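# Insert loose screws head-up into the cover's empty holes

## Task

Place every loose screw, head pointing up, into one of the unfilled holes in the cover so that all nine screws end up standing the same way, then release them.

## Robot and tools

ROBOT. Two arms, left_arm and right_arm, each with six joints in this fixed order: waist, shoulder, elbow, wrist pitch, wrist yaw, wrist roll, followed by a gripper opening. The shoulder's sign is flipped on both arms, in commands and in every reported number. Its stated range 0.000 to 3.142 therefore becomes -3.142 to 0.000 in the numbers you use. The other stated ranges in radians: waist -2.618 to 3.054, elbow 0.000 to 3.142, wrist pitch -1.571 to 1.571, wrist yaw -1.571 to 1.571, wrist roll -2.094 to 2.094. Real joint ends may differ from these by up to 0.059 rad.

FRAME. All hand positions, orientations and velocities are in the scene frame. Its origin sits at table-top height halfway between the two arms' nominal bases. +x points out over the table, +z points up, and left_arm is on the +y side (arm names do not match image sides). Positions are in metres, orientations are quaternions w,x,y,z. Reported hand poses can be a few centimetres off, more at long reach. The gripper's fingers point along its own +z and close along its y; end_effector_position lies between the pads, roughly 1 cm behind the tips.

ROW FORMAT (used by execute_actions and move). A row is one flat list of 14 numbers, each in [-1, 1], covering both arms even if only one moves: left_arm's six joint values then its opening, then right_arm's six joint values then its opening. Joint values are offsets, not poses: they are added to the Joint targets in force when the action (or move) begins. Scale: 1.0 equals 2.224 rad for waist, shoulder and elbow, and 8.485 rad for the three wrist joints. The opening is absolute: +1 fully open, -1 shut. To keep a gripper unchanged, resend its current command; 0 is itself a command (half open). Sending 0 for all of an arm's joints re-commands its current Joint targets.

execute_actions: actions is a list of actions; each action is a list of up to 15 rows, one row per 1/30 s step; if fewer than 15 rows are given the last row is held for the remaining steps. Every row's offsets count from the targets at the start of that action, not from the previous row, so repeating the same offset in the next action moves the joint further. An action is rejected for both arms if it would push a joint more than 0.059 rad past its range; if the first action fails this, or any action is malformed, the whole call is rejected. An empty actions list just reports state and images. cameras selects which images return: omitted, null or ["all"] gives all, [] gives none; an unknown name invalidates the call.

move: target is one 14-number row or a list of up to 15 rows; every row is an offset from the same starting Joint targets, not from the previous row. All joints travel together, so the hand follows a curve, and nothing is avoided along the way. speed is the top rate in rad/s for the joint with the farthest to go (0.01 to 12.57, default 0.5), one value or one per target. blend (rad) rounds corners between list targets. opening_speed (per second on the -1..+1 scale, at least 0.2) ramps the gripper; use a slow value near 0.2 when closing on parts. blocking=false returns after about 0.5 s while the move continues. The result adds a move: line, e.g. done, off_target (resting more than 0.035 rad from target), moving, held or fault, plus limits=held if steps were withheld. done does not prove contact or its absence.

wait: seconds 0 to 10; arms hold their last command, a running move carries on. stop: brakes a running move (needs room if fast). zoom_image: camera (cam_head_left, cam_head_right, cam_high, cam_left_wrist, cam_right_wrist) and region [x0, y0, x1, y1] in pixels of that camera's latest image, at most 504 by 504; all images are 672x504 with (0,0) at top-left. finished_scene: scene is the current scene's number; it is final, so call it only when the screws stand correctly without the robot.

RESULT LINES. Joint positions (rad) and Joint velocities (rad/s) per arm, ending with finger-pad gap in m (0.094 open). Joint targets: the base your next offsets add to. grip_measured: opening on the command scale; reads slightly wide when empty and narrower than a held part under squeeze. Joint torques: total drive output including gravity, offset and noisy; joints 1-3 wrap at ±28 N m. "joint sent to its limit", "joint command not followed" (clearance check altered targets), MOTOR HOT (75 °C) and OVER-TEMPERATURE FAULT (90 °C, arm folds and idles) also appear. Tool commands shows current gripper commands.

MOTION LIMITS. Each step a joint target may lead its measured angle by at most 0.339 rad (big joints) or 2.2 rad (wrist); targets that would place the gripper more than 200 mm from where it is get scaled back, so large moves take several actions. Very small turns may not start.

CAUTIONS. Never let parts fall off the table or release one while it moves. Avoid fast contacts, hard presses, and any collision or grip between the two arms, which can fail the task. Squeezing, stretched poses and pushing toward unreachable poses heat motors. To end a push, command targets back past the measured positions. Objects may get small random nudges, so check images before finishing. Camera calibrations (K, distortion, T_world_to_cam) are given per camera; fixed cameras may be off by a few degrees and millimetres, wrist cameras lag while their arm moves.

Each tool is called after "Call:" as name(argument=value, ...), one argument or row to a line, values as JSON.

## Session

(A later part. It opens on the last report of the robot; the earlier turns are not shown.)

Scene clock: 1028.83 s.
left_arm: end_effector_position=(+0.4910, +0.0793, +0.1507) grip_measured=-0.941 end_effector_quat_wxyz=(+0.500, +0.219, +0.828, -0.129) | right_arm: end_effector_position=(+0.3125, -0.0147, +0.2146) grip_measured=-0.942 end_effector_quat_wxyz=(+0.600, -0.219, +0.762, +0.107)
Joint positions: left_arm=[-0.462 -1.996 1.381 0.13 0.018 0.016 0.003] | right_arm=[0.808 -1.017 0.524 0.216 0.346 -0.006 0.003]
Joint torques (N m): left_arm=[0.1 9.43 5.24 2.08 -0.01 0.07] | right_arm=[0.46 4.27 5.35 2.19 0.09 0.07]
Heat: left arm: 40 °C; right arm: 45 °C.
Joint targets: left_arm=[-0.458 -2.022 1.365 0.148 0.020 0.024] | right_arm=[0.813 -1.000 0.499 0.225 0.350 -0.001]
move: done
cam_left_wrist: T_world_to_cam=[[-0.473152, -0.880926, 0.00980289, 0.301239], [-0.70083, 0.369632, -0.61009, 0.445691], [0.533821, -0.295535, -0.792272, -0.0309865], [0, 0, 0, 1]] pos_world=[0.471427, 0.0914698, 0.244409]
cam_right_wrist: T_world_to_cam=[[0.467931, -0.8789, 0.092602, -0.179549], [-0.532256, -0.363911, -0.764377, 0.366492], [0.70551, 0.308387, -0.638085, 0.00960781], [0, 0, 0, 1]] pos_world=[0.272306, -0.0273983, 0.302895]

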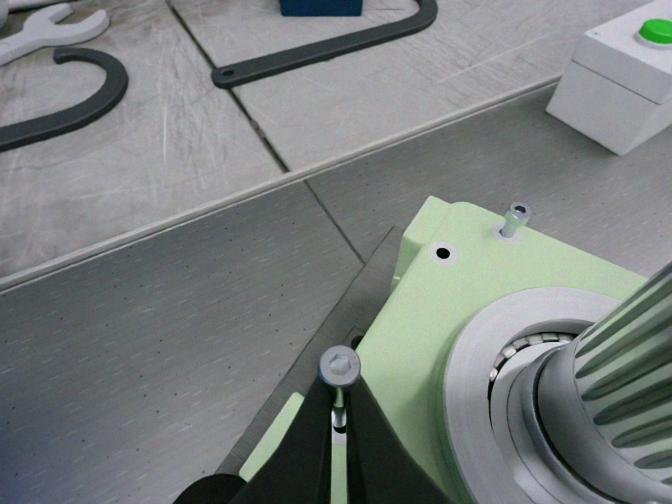

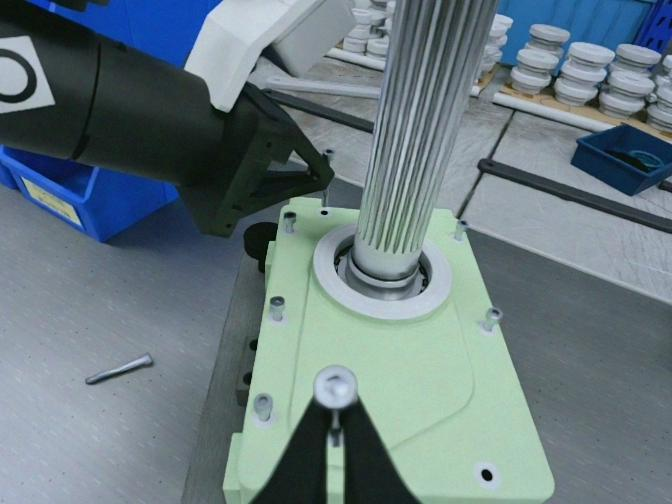

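Call:
move(
  target=[
    [-0.012,0,0,0,0,0,-1,0,0,0,0,0,0,-1],
    [-0.0002,0,0,0,0,0,-1,0,0,0,0,0,0,-1],
    [-0.0002,-0.0031,0,0,0,0,-1,0,0,0,0,0,0,-1],
  ],
  speed=0.1,
  cameras=["cam_left_wrist","cam_right_wrist"],
)

Call:
zoom_image(
  camera="cam_left_wrist",
  region=[310, 390, 370, 490],
)

Call:
zoom_image(
  camera="cam_right_wrist",
  region=[310, 195, 340, 225],
)

Scene clock: 1041.97 s.
left_arm: end_effector_position=(+0.4909, +0.0790, +0.1508) grip_measured=-0.941 end_effector_quat_wxyz=(+0.500, +0.219, +0.828, -0.129) | right_arm: end_effector_position=(+0.3125, -0.0147, +0.2146) grip_measured=-0.942 end_effector_quat_wxyz=(+0.600, -0.219, +0.762, +0.107)
Joint positions: left_arm=[-0.462 -1.996 1.381 0.131 0.019 0.016 0.003] | right_arm=[0.808 -1.017 0.524 0.216 0.346 -0.006 0.003]
Joint torques (N m): left_arm=[0.18 8.76 5.24 2.07 0.03 0.07] | right_arm=[0.46 4.27 5.35 2.19 0.09 0.07]
Heat: left arm: 40 °C; right arm: 45 °C.
Joint targets: left_arm=[-0.458 -2.029 1.365 0.148 0.020 0.024] | right_arm=[0.813 -1.000 0.499 0.225 0.350 -0.001]
move: done
cam_left_wrist: T_world_to_cam=[[-0.474096, -0.880415, 0.0101542, 0.301238], [-0.700304, 0.370068, -0.610429, 0.445589], [0.533673, -0.296513, -0.792006, -0.0308492], [0, 0, 0, 1]] pos_world=[0.471327, 0.0911693, 0.244509]
cam_right_wrist: T_world_to_cam=[[0.467931, -0.8789, 0.092602, -0.179549], [-0.532256, -0.363911, -0.764377, 0.366492], [0.70551, 0.308387, -0.638085, 0.00960781], [0, 0, 0, 1]] pos_world=[0.272306, -0.0273983, 0.302895]

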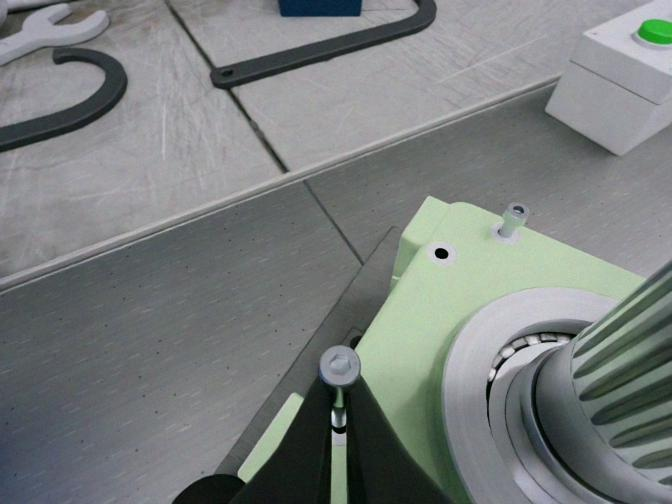

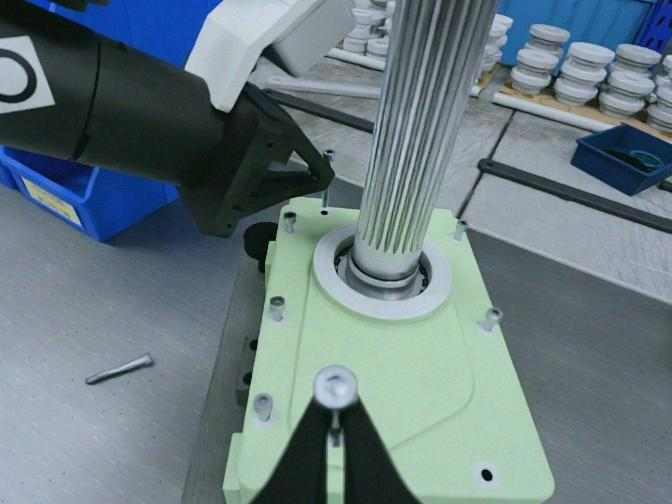

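Scaled by 5.040 (camera's finer frame: 960x720).

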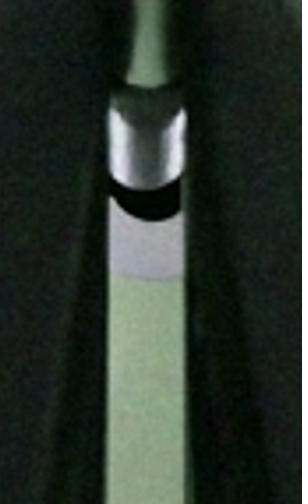

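Scaled by 16.800 (camera's finer frame: 960x720).

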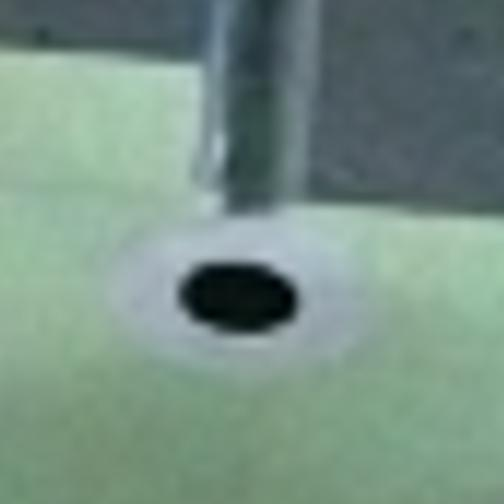

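Call:
move(
  target=[0,-0.0058,0,0,0,0,-1,0,0,0,0,0,0,-1],
  speed=0.05,
  cameras=["cam_left_wrist","cam_right_wrist"],
)

Call:
zoom_image(
  camera="cam_left_wrist",
  region=[310, 390, 370, 490],
)

Call:
zoom_image(
  camera="cam_right_wrist",
  region=[310, 195, 340, 225],
)

Scene clock: 1051.37 s.
left_arm: end_effector_position=(+0.4914, +0.0787, +0.1451) grip_measured=-0.941 end_effector_quat_wxyz=(+0.497, +0.220, +0.830, -0.128) | right_arm: end_effector_position=(+0.3125, -0.0147, +0.2146) grip_measured=-0.942 end_effector_quat_wxyz=(+0.600, -0.219, +0.762, +0.107)
Joint positions: left_arm=[-0.462 -2.007 1.381 0.133 0.019 0.016 0.003] | right_arm=[0.808 -1.017 0.524 0.216 0.346 -0.006 0.003]
Joint torques (N m): left_arm=[0.36 8.5 5.07 2.06 0 0.05] | right_arm=[0.46 4.27 5.35 2.19 0.09 0.07]
Heat: left arm: 40 °C; right arm: 45 °C.
Joint targets: left_arm=[-0.458 -2.042 1.365 0.149 0.020 0.024] | right_arm=[0.813 -1.000 0.499 0.225 0.350 -0.001]
move: done
cam_left_wrist: T_world_to_cam=[[-0.473995, -0.880469, 0.0101502, 0.301205], [-0.70482, 0.372475, -0.603731, 0.443648], [0.527786, -0.29332, -0.797123, -0.0323448], [0, 0, 0, 1]] pos_world=[0.472533, 0.0904661, 0.239004]
cam_right_wrist: T_world_to_cam=[[0.467931, -0.8789, 0.092602, -0.179549], [-0.532256, -0.363911, -0.764377, 0.366492], [0.70551, 0.308387, -0.638085, 0.00960781], [0, 0, 0, 1]] pos_world=[0.272306, -0.0273983, 0.302895]

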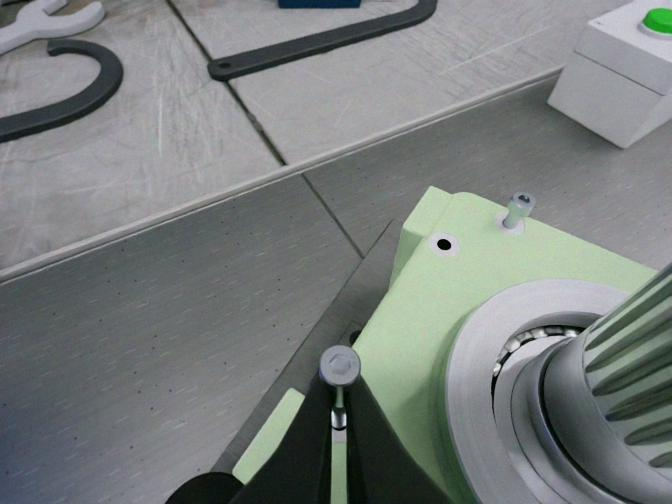

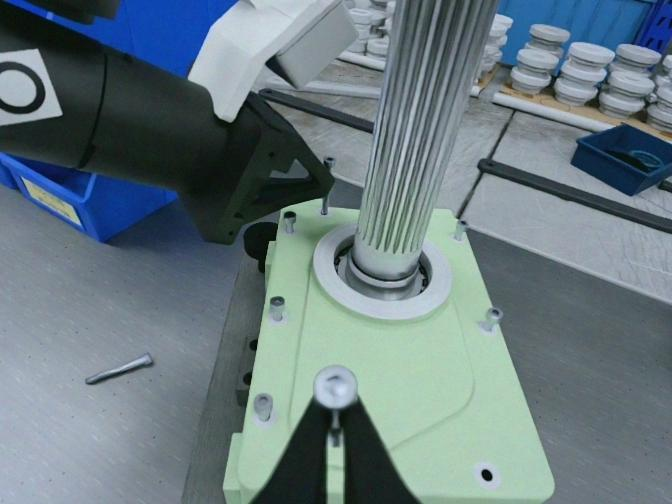

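Scaled by 5.040 (camera's finer frame: 960x720).

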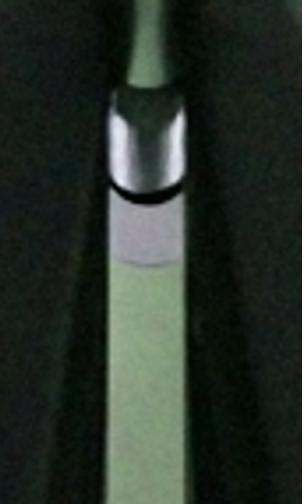

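Scaled by 16.800 (camera's finer frame: 960x720).

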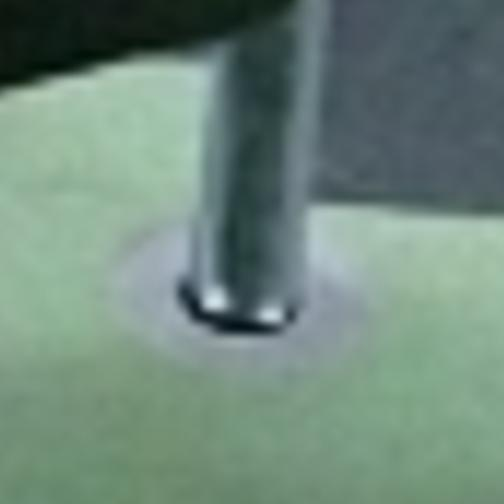

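Call:
move(
  target=[0,-0.0058,0,-0.0008,0,0,-1,0,0,0,0,0,0,-1],
  speed=0.05,
  cameras=["cam_left_wrist","cam_right_wrist"],
)

Call:
zoom_image(
  camera="cam_left_wrist",
  region=[310, 390, 370, 490],
)

Call:
zoom_image(
  camera="cam_right_wrist",
  region=[290, 160, 360, 230],
)

Scene clock: 1060.53 s.
left_arm: end_effector_position=(+0.4921, +0.0783, +0.1439) grip_measured=-0.941 end_effector_quat_wxyz=(+0.497, +0.220, +0.829, -0.129) | right_arm: end_effector_position=(+0.3125, -0.0147, +0.2146) grip_measured=-0.942 end_effector_quat_wxyz=(+0.600, -0.219, +0.762, +0.107)
Joint positions: left_arm=[-0.462 -2.011 1.381 0.139 0.019 0.016 0.003] | right_arm=[0.808 -1.017 0.524 0.216 0.346 -0.006 0.003]
Joint torques (N m): left_arm=[0.29 7.76 5.19 1.88 0.04 0.08] | right_arm=[0.46 4.27 5.35 2.19 0.09 0.07]
Heat: left arm: 40 °C; right arm: 45 °C.
Joint targets: left_arm=[-0.458 -2.055 1.365 0.142 0.020 0.024] | right_arm=[0.813 -1.000 0.499 0.225 0.350 -0.001]
move: off_target (left_arm); left_arm: the shoulder is farthest, 0.044 rad from its target
cam_left_wrist: T_world_to_cam=[[-0.474005, -0.880464, 0.0101166, 0.30125], [-0.704206, 0.372168, -0.604636, 0.443411], [0.528595, -0.293725, -0.796438, -0.0342143], [0, 0, 0, 1]] pos_world=[0.473132, 0.0901665, 0.237805]
cam_right_wrist: T_world_to_cam=[[0.467931, -0.8789, 0.092602, -0.179549], [-0.532256, -0.363911, -0.764377, 0.366492], [0.70551, 0.308387, -0.638085, 0.00960781], [0, 0, 0, 1]] pos_world=[0.272306, -0.0273983, 0.302895]

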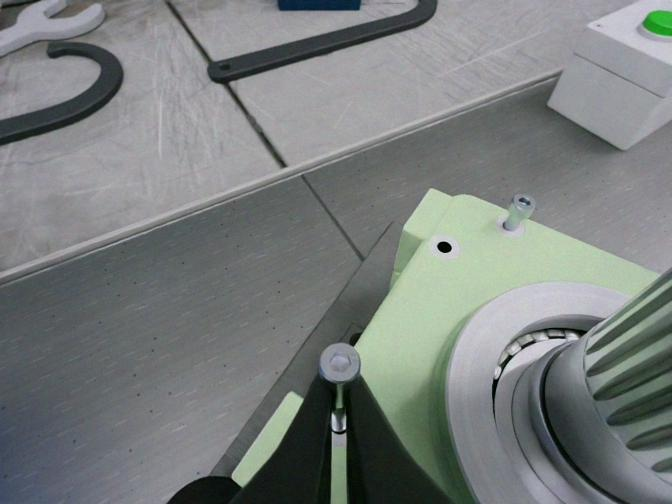

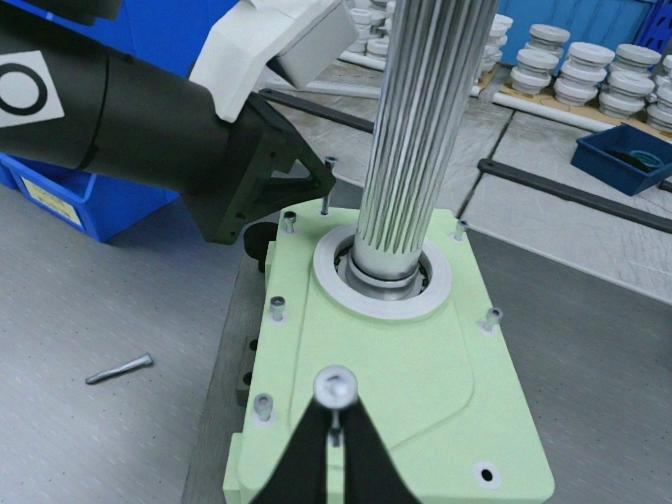

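Scaled by 5.040 (camera's finer frame: 960x720).

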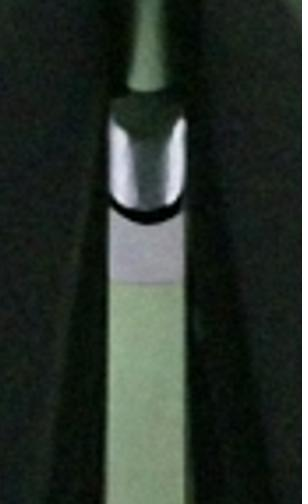

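Scaled by 7.200 (camera's finer frame: 960x720).

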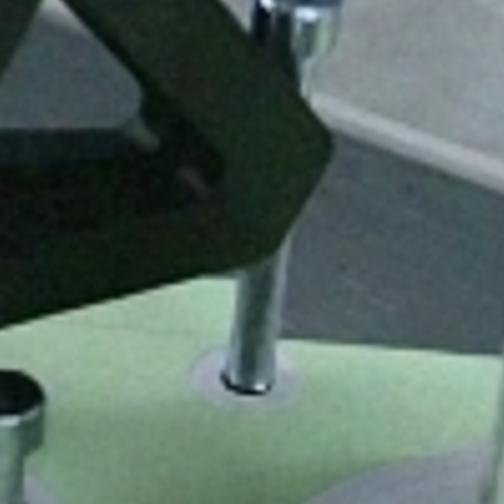

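Call:
execute_actions(
  actions=[
    [[0,0.0247,0,0,0,0,-1,0,0,0,0,0,0,-1]],
  ],
  cameras=["cam_left_wrist","cam_right_wrist"],
)

Call:
zoom_image(
  camera="cam_left_wrist",
  region=[310, 390, 370, 490],
)

Call:
zoom_image(
  camera="cam_right_wrist",
  region=[310, 195, 340, 225],
)

Scene clock: 1118.23 s.
left_arm: end_effector_position=(+0.4921, +0.0783, +0.1439) grip_measured=-0.941 end_effector_quat_wxyz=(+0.497, +0.220, +0.829, -0.129) | right_arm: end_effector_position=(+0.3125, -0.0147, +0.2146) grip_measured=-0.942 end_effector_quat_wxyz=(+0.600, -0.219, +0.762, +0.107)
Joint positions: left_arm=[-0.462 -2.011 1.381 0.139 0.019 0.016 0.003] | right_arm=[0.808 -1.017 0.524 0.216 0.346 -0.006 0.003]
Joint torques (N m): left_arm=[0.2 12.83 5.2 1.92 0.01 0.03] | right_arm=[0.47 4.27 5.35 2.19 0.09 0.07]
Heat: left arm: 38 °C; right arm: 45 °C.
Joint targets: left_arm=[-0.458 -2.000 1.365 0.141 0.020 0.024] | right_arm=[0.813 -1.000 0.499 0.225 0.350 -0.001]
cam_left_wrist: T_world_to_cam=[[-0.474005, -0.880464, 0.0101166, 0.30125], [-0.704206, 0.372168, -0.604636, 0.443411], [0.528595, -0.293725, -0.796438, -0.0342143], [0, 0, 0, 1]] pos_world=[0.473132, 0.0901665, 0.237805]
cam_right_wrist: T_world_to_cam=[[0.467931, -0.8789, 0.092602, -0.179549], [-0.532256, -0.363911, -0.764377, 0.366492], [0.70551, 0.308387, -0.638085, 0.00960781], [0, 0, 0, 1]] pos_world=[0.272306, -0.0273983, 0.302895]

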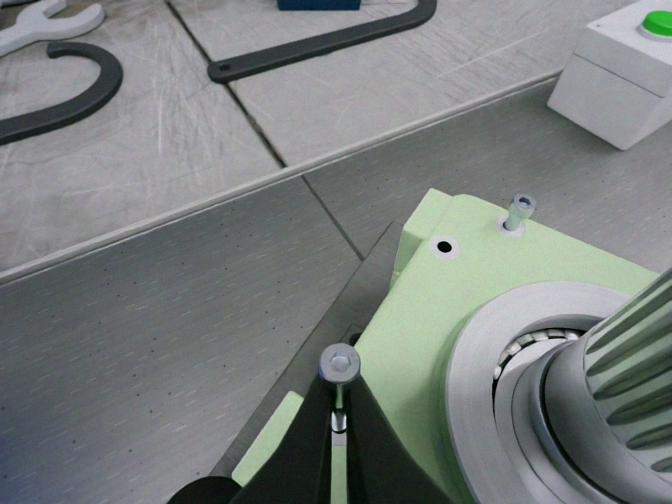

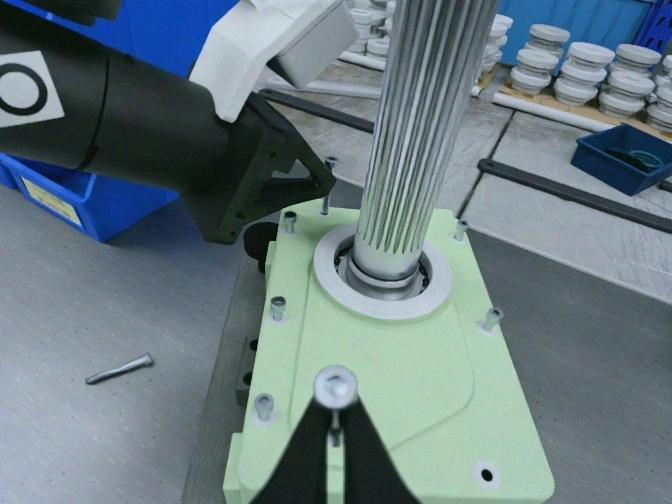

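Scaled by 5.040 (camera's finer frame: 960x720).

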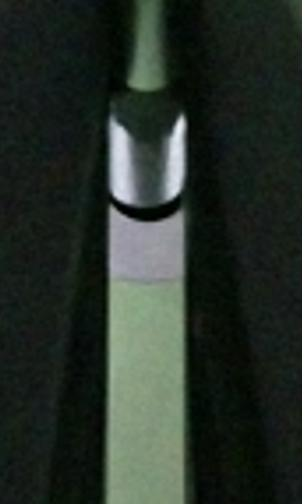

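Scaled by 16.800 (camera's finer frame: 960x720).

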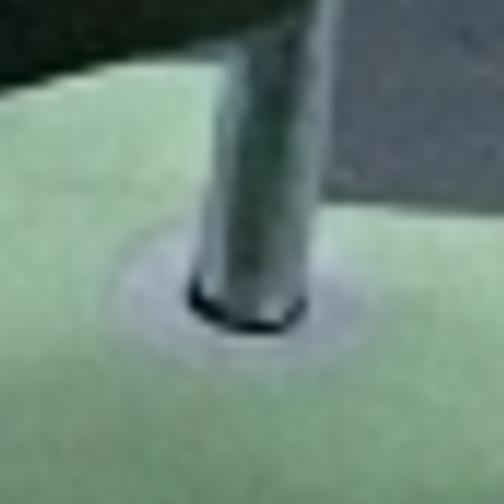

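Call:
execute_actions(
  actions=[
    [[0,0.0144,0,0,0,0,-1,0,0,0,0,0,0,-1]],
    [[0,0.0,-0.0018,0,0,0,-1,0,0,0,0,0,0,-1]],
  ],
  cameras=["cam_left_wrist","cam_right_wrist"],
)

Call:
zoom_image(
  camera="cam_left_wrist",
  region=[310, 390, 370, 490],
)

Call:
zoom_image(
  camera="cam_right_wrist",
  region=[310, 195, 340, 225],
)

Scene clock: 1132.17 s.
left_arm: end_effector_position=(+0.4920, +0.0783, +0.1460) grip_measured=-0.941 end_effector_quat_wxyz=(+0.499, +0.219, +0.829, -0.129) | right_arm: end_effector_position=(+0.3125, -0.0147, +0.2146) grip_measured=-0.942 end_effector_quat_wxyz=(+0.600, -0.219, +0.762, +0.107)
Joint positions: left_arm=[-0.462 -2.008 1.381 0.139 0.019 0.016 0.003] | right_arm=[0.808 -1.017 0.524 0.216 0.346 -0.006 0.003]
Joint torques (N m): left_arm=[0.21 15.64 4.98 1.92 -0.01 0.02] | right_arm=[0.47 4.26 5.37 2.19 0.1 0.07]
Heat: left arm: 38 °C; right arm: 45 °C.
Joint targets: left_arm=[-0.458 -1.967 1.361 0.142 0.020 0.024] | right_arm=[0.813 -1.000 0.499 0.225 0.350 -0.001]
cam_left_wrist: T_world_to_cam=[[-0.474046, -0.880441, 0.0101616, 0.301224], [-0.702161, 0.371043, -0.607698, 0.444071], [0.531272, -0.295212, -0.794103, -0.034118], [0, 0, 0, 1]] pos_world=[0.472729, 0.090368, 0.239707]
cam_right_wrist: T_world_to_cam=[[0.467931, -0.8789, 0.092602, -0.179549], [-0.532256, -0.363911, -0.764377, 0.366492], [0.70551, 0.308387, -0.638085, 0.00960781], [0, 0, 0, 1]] pos_world=[0.272306, -0.0273983, 0.302895]

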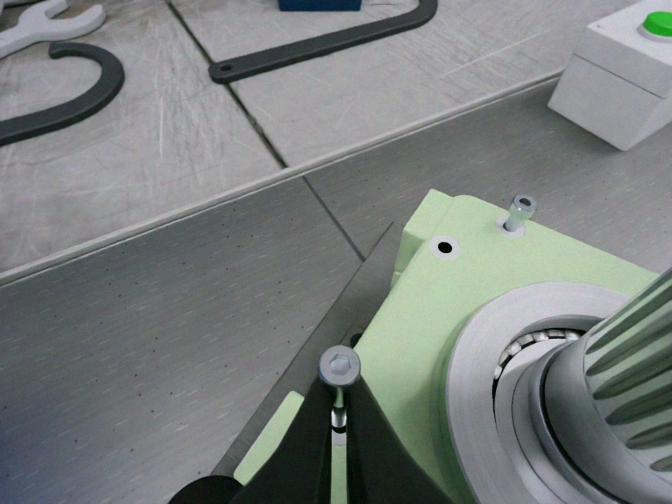

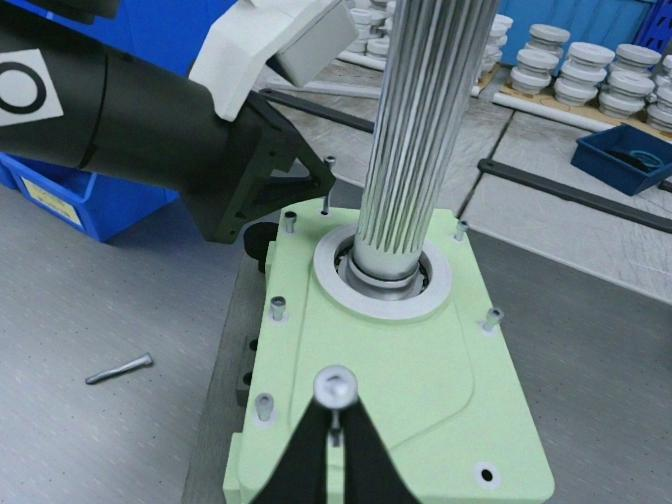

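Scaled by 5.040 (camera's finer frame: 960x720).

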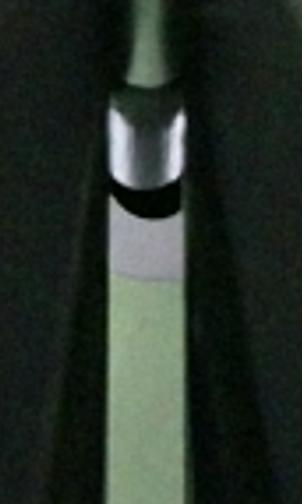

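Scaled by 16.800 (camera's finer frame: 960x720).

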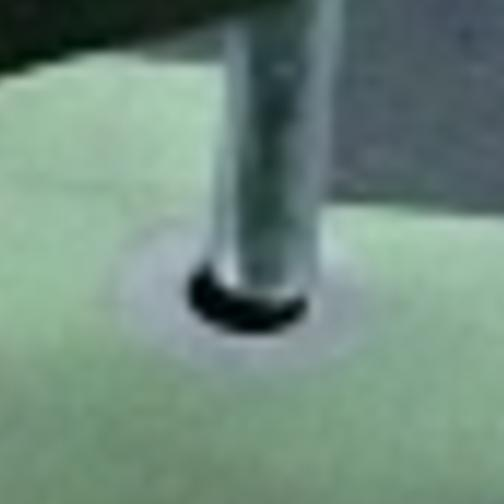

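Call:
execute_actions(
  actions=[
    [[0,0.002,-0.0018,0,0,0,-1,0,0,0,0,0,0,-1]],
  ],
  cameras=["cam_left_wrist","cam_right_wrist"],
)

Call:
zoom_image(
  camera="cam_left_wrist",
  region=[310, 390, 370, 490],
)

Call:
zoom_image(
  camera="cam_right_wrist",
  region=[310, 195, 340, 225],
)

Scene clock: 1147.83 s.
left_arm: end_effector_position=(+0.4907, +0.0790, +0.1450) grip_measured=-0.941 end_effector_quat_wxyz=(+0.498, +0.219, +0.829, -0.129) | right_arm: end_effector_position=(+0.3125, -0.0147, +0.2146) grip_measured=-0.942 end_effector_quat_wxyz=(+0.600, -0.219, +0.762, +0.107)
Joint positions: left_arm=[-0.462 -2.004 1.374 0.139 0.019 0.016 0.003] | right_arm=[0.808 -1.017 0.524 0.216 0.346 -0.006 0.003]
Joint torques (N m): left_arm=[0.25 15.8 4.89 1.89 -0.01 0.04] | right_arm=[0.47 4.27 5.37 2.19 0.09 0.07]
Heat: left arm: 38 °C; right arm: 45 °C.
Joint targets: left_arm=[-0.458 -1.963 1.357 0.142 0.020 0.024] | right_arm=[0.813 -1.000 0.499 0.225 0.350 -0.001]
cam_left_wrist: T_world_to_cam=[[-0.474036, -0.880447, 0.0101305, 0.30129], [-0.703792, 0.37196, -0.605246, 0.442701], [0.529119, -0.294038, -0.795974, -0.0327715], [0, 0, 0, 1]] pos_world=[0.471732, 0.0909668, 0.238805]
cam_right_wrist: T_world_to_cam=[[0.467931, -0.8789, 0.092602, -0.179549], [-0.532256, -0.363911, -0.764377, 0.366492], [0.70551, 0.308387, -0.638085, 0.00960781], [0, 0, 0, 1]] pos_world=[0.272306, -0.0273983, 0.302895]

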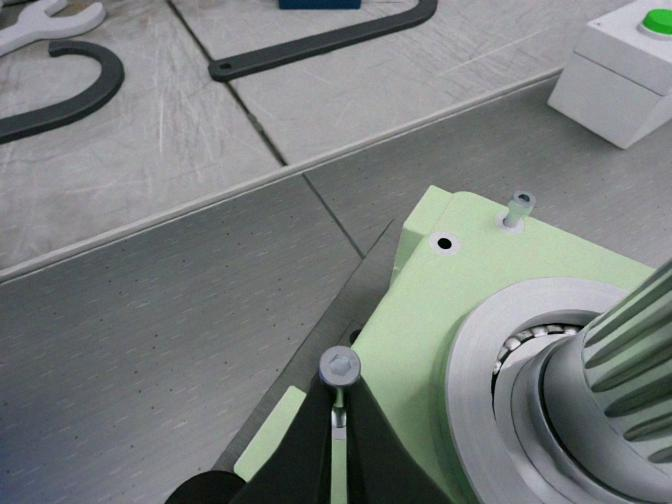

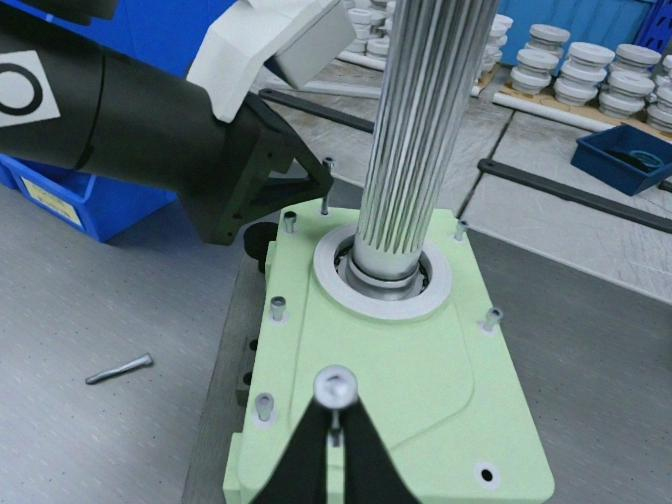

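Scaled by 5.040 (camera's finer frame: 960x720).

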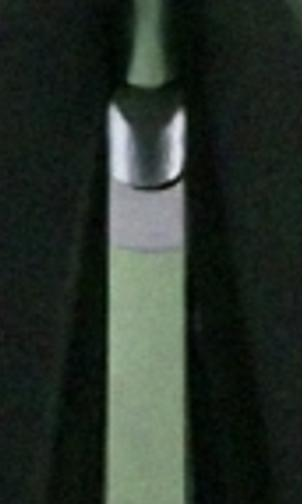

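Scaled by 16.800 (camera's finer frame: 960x720).

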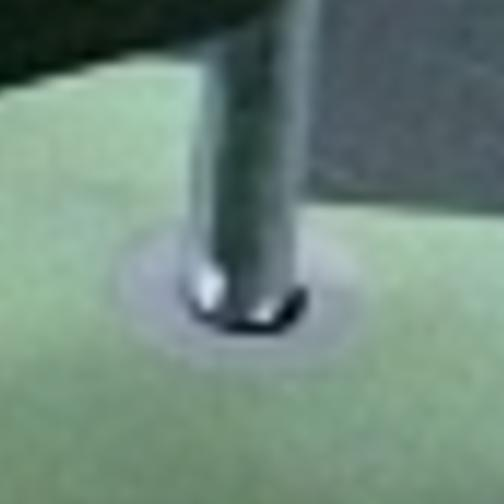

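Call:
execute_actions(
  actions=[
    [[0,-0.0189,0,0,0,0,-1,0,0,0,0,0,0,-1],[0,-0.0378,0,0,0,0,-1,0,0,0,0,0,0,-1]],
  ],
  cameras=["cam_left_wrist","cam_right_wrist"],
)

Call:
zoom_image(
  camera="cam_left_wrist",
  region=[310, 390, 370, 490],
)

Call:
zoom_image(
  camera="cam_right_wrist",
  region=[310, 195, 340, 225],
)

Scene clock: 1160.67 s.
left_arm: end_effector_position=(+0.4913, +0.0787, +0.1377) grip_measured=-0.941 end_effector_quat_wxyz=(+0.493, +0.220, +0.832, -0.128) | right_arm: end_effector_position=(+0.3125, -0.0147, +0.2146) grip_measured=-0.942 end_effector_quat_wxyz=(+0.600, -0.219, +0.762, +0.107)
Joint positions: left_arm=[-0.462 -2.018 1.374 0.141 0.019 0.016 0.003] | right_arm=[0.808 -1.017 0.524 0.216 0.346 -0.006 0.003]
Joint torques (N m): left_arm=[0.17 9.18 5.04 1.86 0.02 0.09] | right_arm=[0.47 4.27 5.35 2.19 0.09 0.07]
Heat: left arm: 38 °C; right arm: 45 °C.
Joint targets: left_arm=[-0.458 -2.047 1.357 0.142 0.020 0.024] | right_arm=[0.813 -1.000 0.499 0.225 0.350 -0.001]
cam_left_wrist: T_world_to_cam=[[-0.473943, -0.880497, 0.0101889, 0.301267], [-0.709843, 0.375188, -0.596118, 0.440207], [0.521057, -0.289759, -0.802832, -0.0343118], [0, 0, 0, 1]] pos_world=[0.47314, 0.0901625, 0.231799]
cam_right_wrist: T_world_to_cam=[[0.467931, -0.8789, 0.092602, -0.179549], [-0.532256, -0.363911, -0.764377, 0.366492], [0.70551, 0.308387, -0.638085, 0.00960781], [0, 0, 0, 1]] pos_world=[0.272306, -0.0273983, 0.302895]

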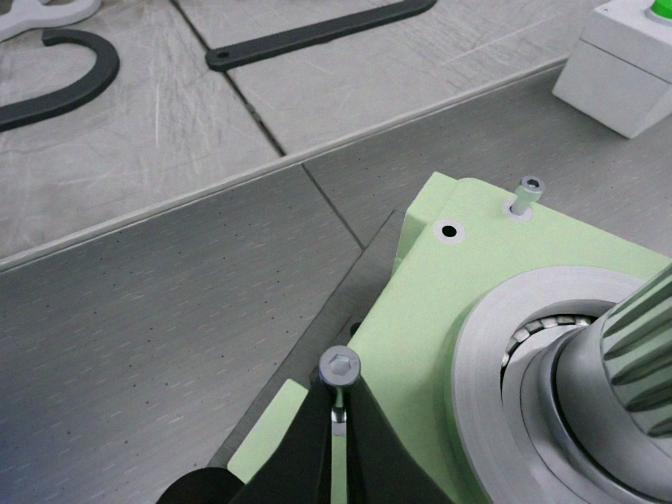

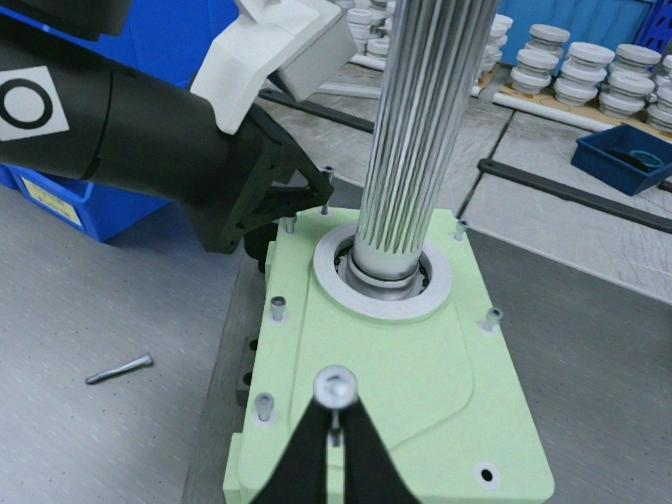

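Scaled by 5.040 (camera's finer frame: 960x720).

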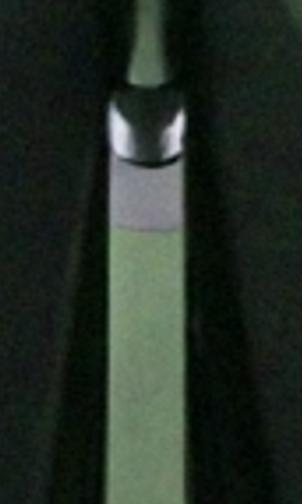

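Scaled by 16.800 (camera's finer frame: 960x720).

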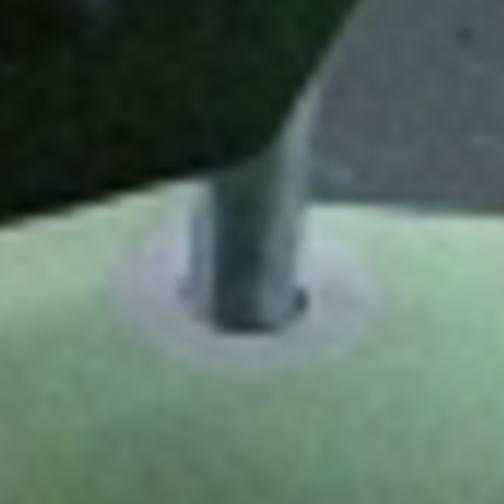

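Call:
move(
  target=[0,0,0,0,0,0,-0.7,0,0,0,0,0,0,-1],
  opening_speed=0.5,
  cameras=["cam_left_wrist","cam_right_wrist"],
)

Call:
zoom_image(
  camera="cam_right_wrist",
  region=[270, 140, 390, 230],
)

Scene clock: 1168.10 s.
left_arm: end_effector_position=(+0.4913, +0.0787, +0.1377) grip_measured=-0.703 end_effector_quat_wxyz=(+0.493, +0.220, +0.832, -0.128) | right_arm: end_effector_position=(+0.3125, -0.0147, +0.2146) grip_measured=-0.942 end_effector_quat_wxyz=(+0.600, -0.219, +0.762, +0.107)
Joint positions: left_arm=[-0.462 -2.018 1.374 0.141 0.019 0.016 0.014] | right_arm=[0.808 -1.017 0.524 0.216 0.346 -0.006 0.003]
Joint torques (N m): left_arm=[0.06 9.24 4.96 1.88 0.03 0.07] | right_arm=[0.47 4.27 5.35 2.19 0.09 0.07]
Heat: left arm: 38 °C; right arm: 45 °C.
Joint targets: left_arm=[-0.458 -2.047 1.357 0.142 0.020 0.024] | right_arm=[0.813 -1.000 0.499 0.225 0.350 -0.001]
move: done
cam_left_wrist: T_world_to_cam=[[-0.473943, -0.880497, 0.0101889, 0.301267], [-0.709843, 0.375188, -0.596118, 0.440207], [0.521057, -0.289759, -0.802832, -0.0343118], [0, 0, 0, 1]] pos_world=[0.47314, 0.0901625, 0.231799]
cam_right_wrist: T_world_to_cam=[[0.467931, -0.8789, 0.092602, -0.179549], [-0.532256, -0.363911, -0.764377, 0.366492], [0.70551, 0.308387, -0.638085, 0.00960781], [0, 0, 0, 1]] pos_world=[0.272306, -0.0273983, 0.302895]

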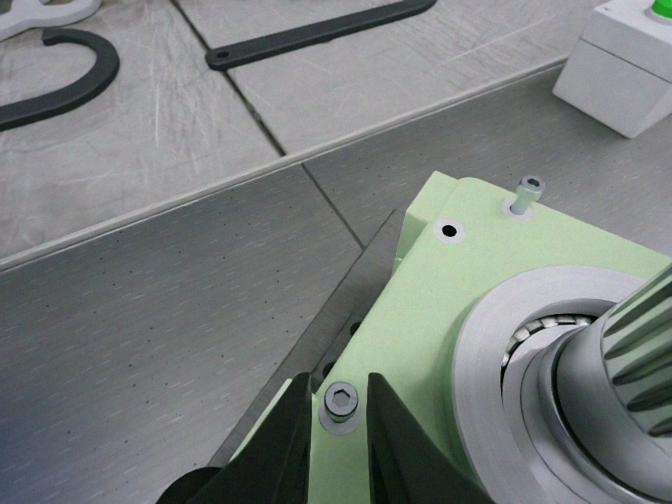

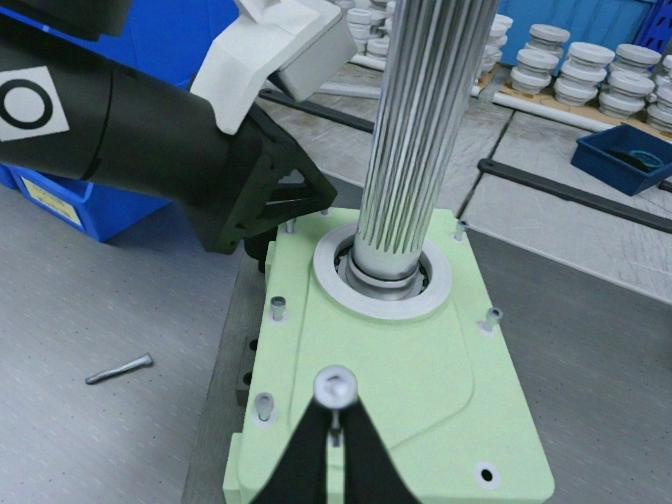

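Scaled by 4.200 (camera's finer frame: 960x720).

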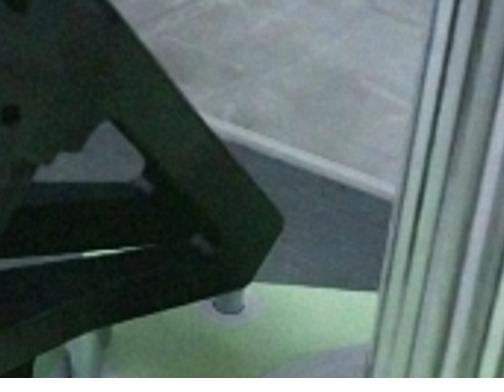

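Call:
move(
  target=[
    [0,0.045,0,0,0,0,-0.7,0,0,0,0,0,0,-1],
    [0,0.09,0,0,0,0,-0.7,0,0,0,0,0,0,-1],
  ],
  speed=0.3,
  blend=0.05,
)

Call:
zoom_image(
  camera="cam_right_wrist",
  region=[230, 140, 350, 230],
)

Scene clock: 1182.60 s.
left_arm: end_effector_position=(+0.4828, +0.0833, +0.2175) grip_measured=-0.703 end_effector_quat_wxyz=(+0.551, +0.211, +0.795, -0.141) | right_arm: end_effector_position=(+0.3125, -0.0147, +0.2146) grip_measured=-0.942 end_effector_quat_wxyz=(+0.600, -0.219, +0.762, +0.107)
Joint positions: left_arm=[-0.462 -1.871 1.368 0.143 0.019 0.016 0.014] | right_arm=[0.808 -1.017 0.524 0.216 0.346 -0.006 0.003]
Joint torques (N m): left_arm=[0.31 12.94 5.76 1.93 0.02 0.06] | right_arm=[0.46 4.29 5.35 2.19 0.1 0.07]
Heat: left arm: 38 °C; right arm: 45 °C.
Joint targets: left_arm=[-0.458 -1.847 1.357 0.141 0.020 0.024] | right_arm=[0.813 -1.000 0.499 0.225 0.350 -0.001]
move: done
cam_left_wrist: T_world_to_cam=[[-0.475139, -0.879858, 0.00960855, 0.301141], [-0.628105, 0.3315, -0.703983, 0.467687], [0.61622, -0.340525, -0.710152, -0.0264425], [0, 0, 0, 1]] pos_world=[0.453135, 0.100919, 0.307572]
cam_right_wrist: T_world_to_cam=[[0.467931, -0.8789, 0.092602, -0.179549], [-0.532256, -0.363911, -0.764377, 0.366492], [0.70551, 0.308387, -0.638085, 0.00960781], [0, 0, 0, 1]] pos_world=[0.272306, -0.0273983, 0.302895]

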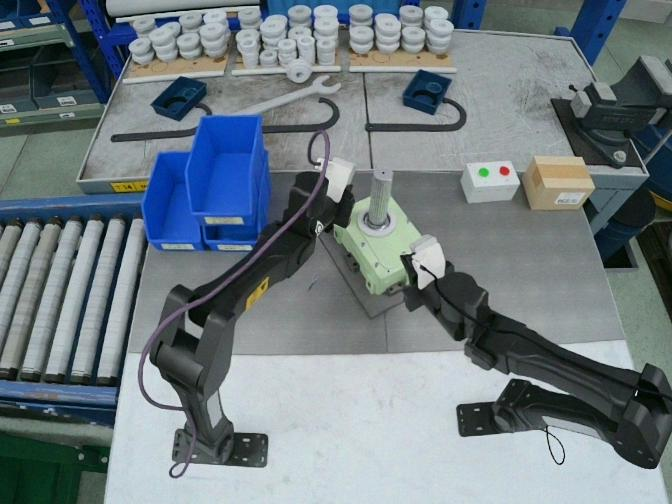

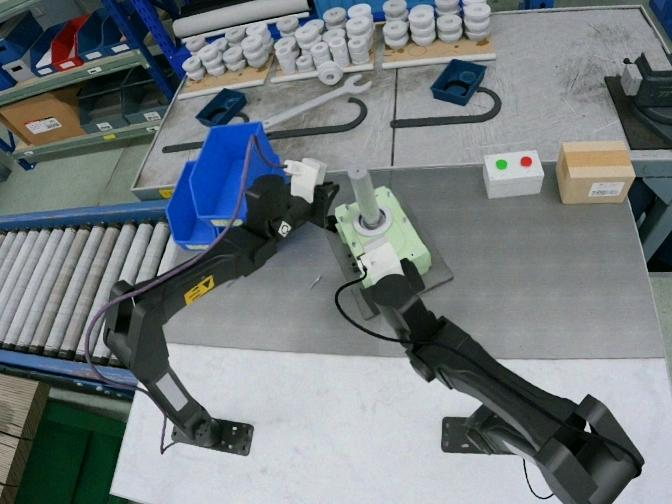

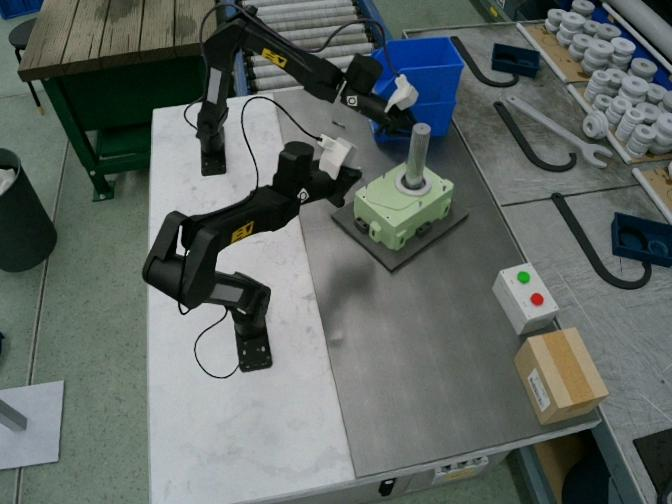

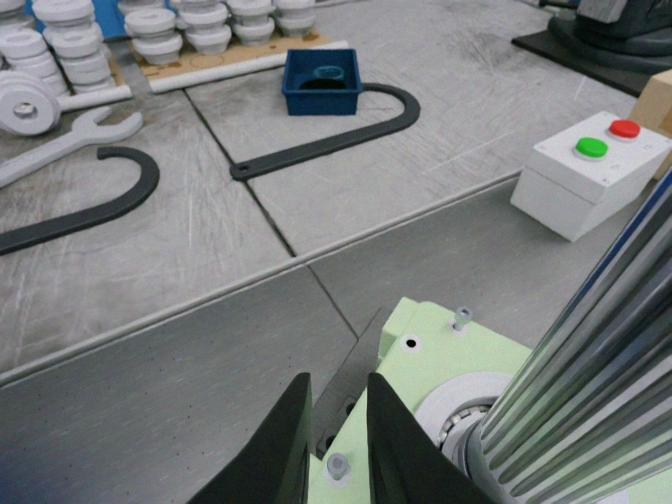

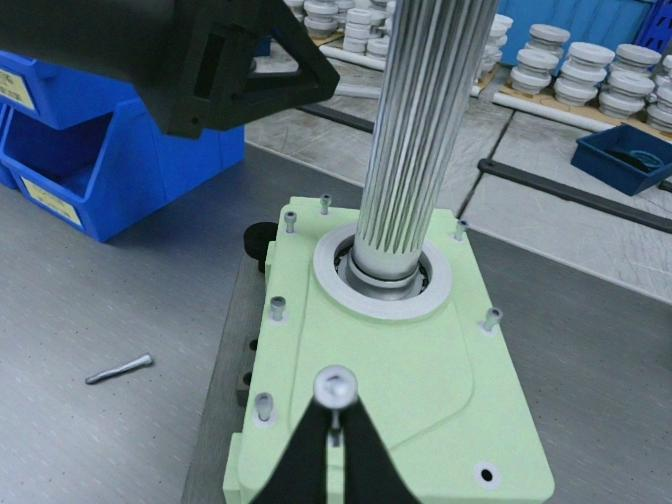

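Scaled by 4.200 (camera's finer frame: 960x720).

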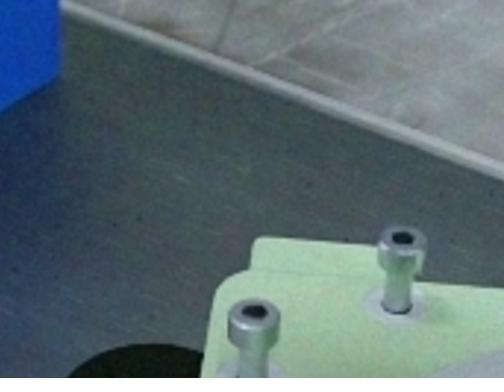

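Call:
zoom_image(
  camera="cam_head_left",
  region=[320, 160, 480, 320],
)

Call:
zoom_image(
  camera="cam_head_right",
  region=[290, 160, 450, 320],
)

Scaled by 3.150 (camera's finer frame: 960x720).

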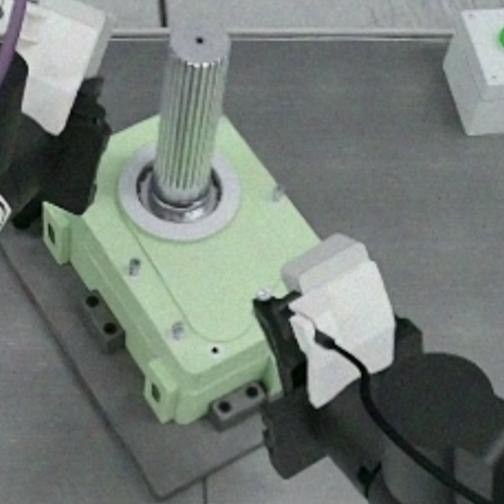

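Scaled by 3.150 (camera's finer frame: 960x720).

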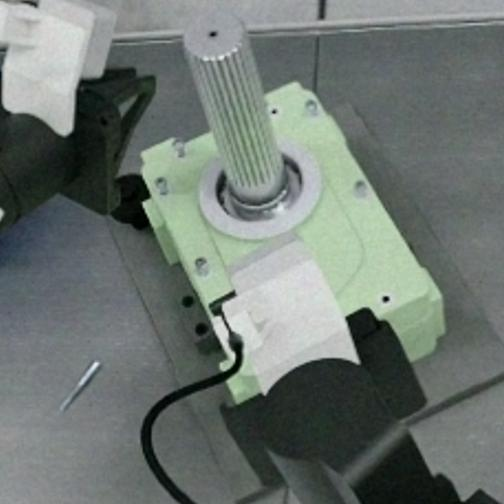

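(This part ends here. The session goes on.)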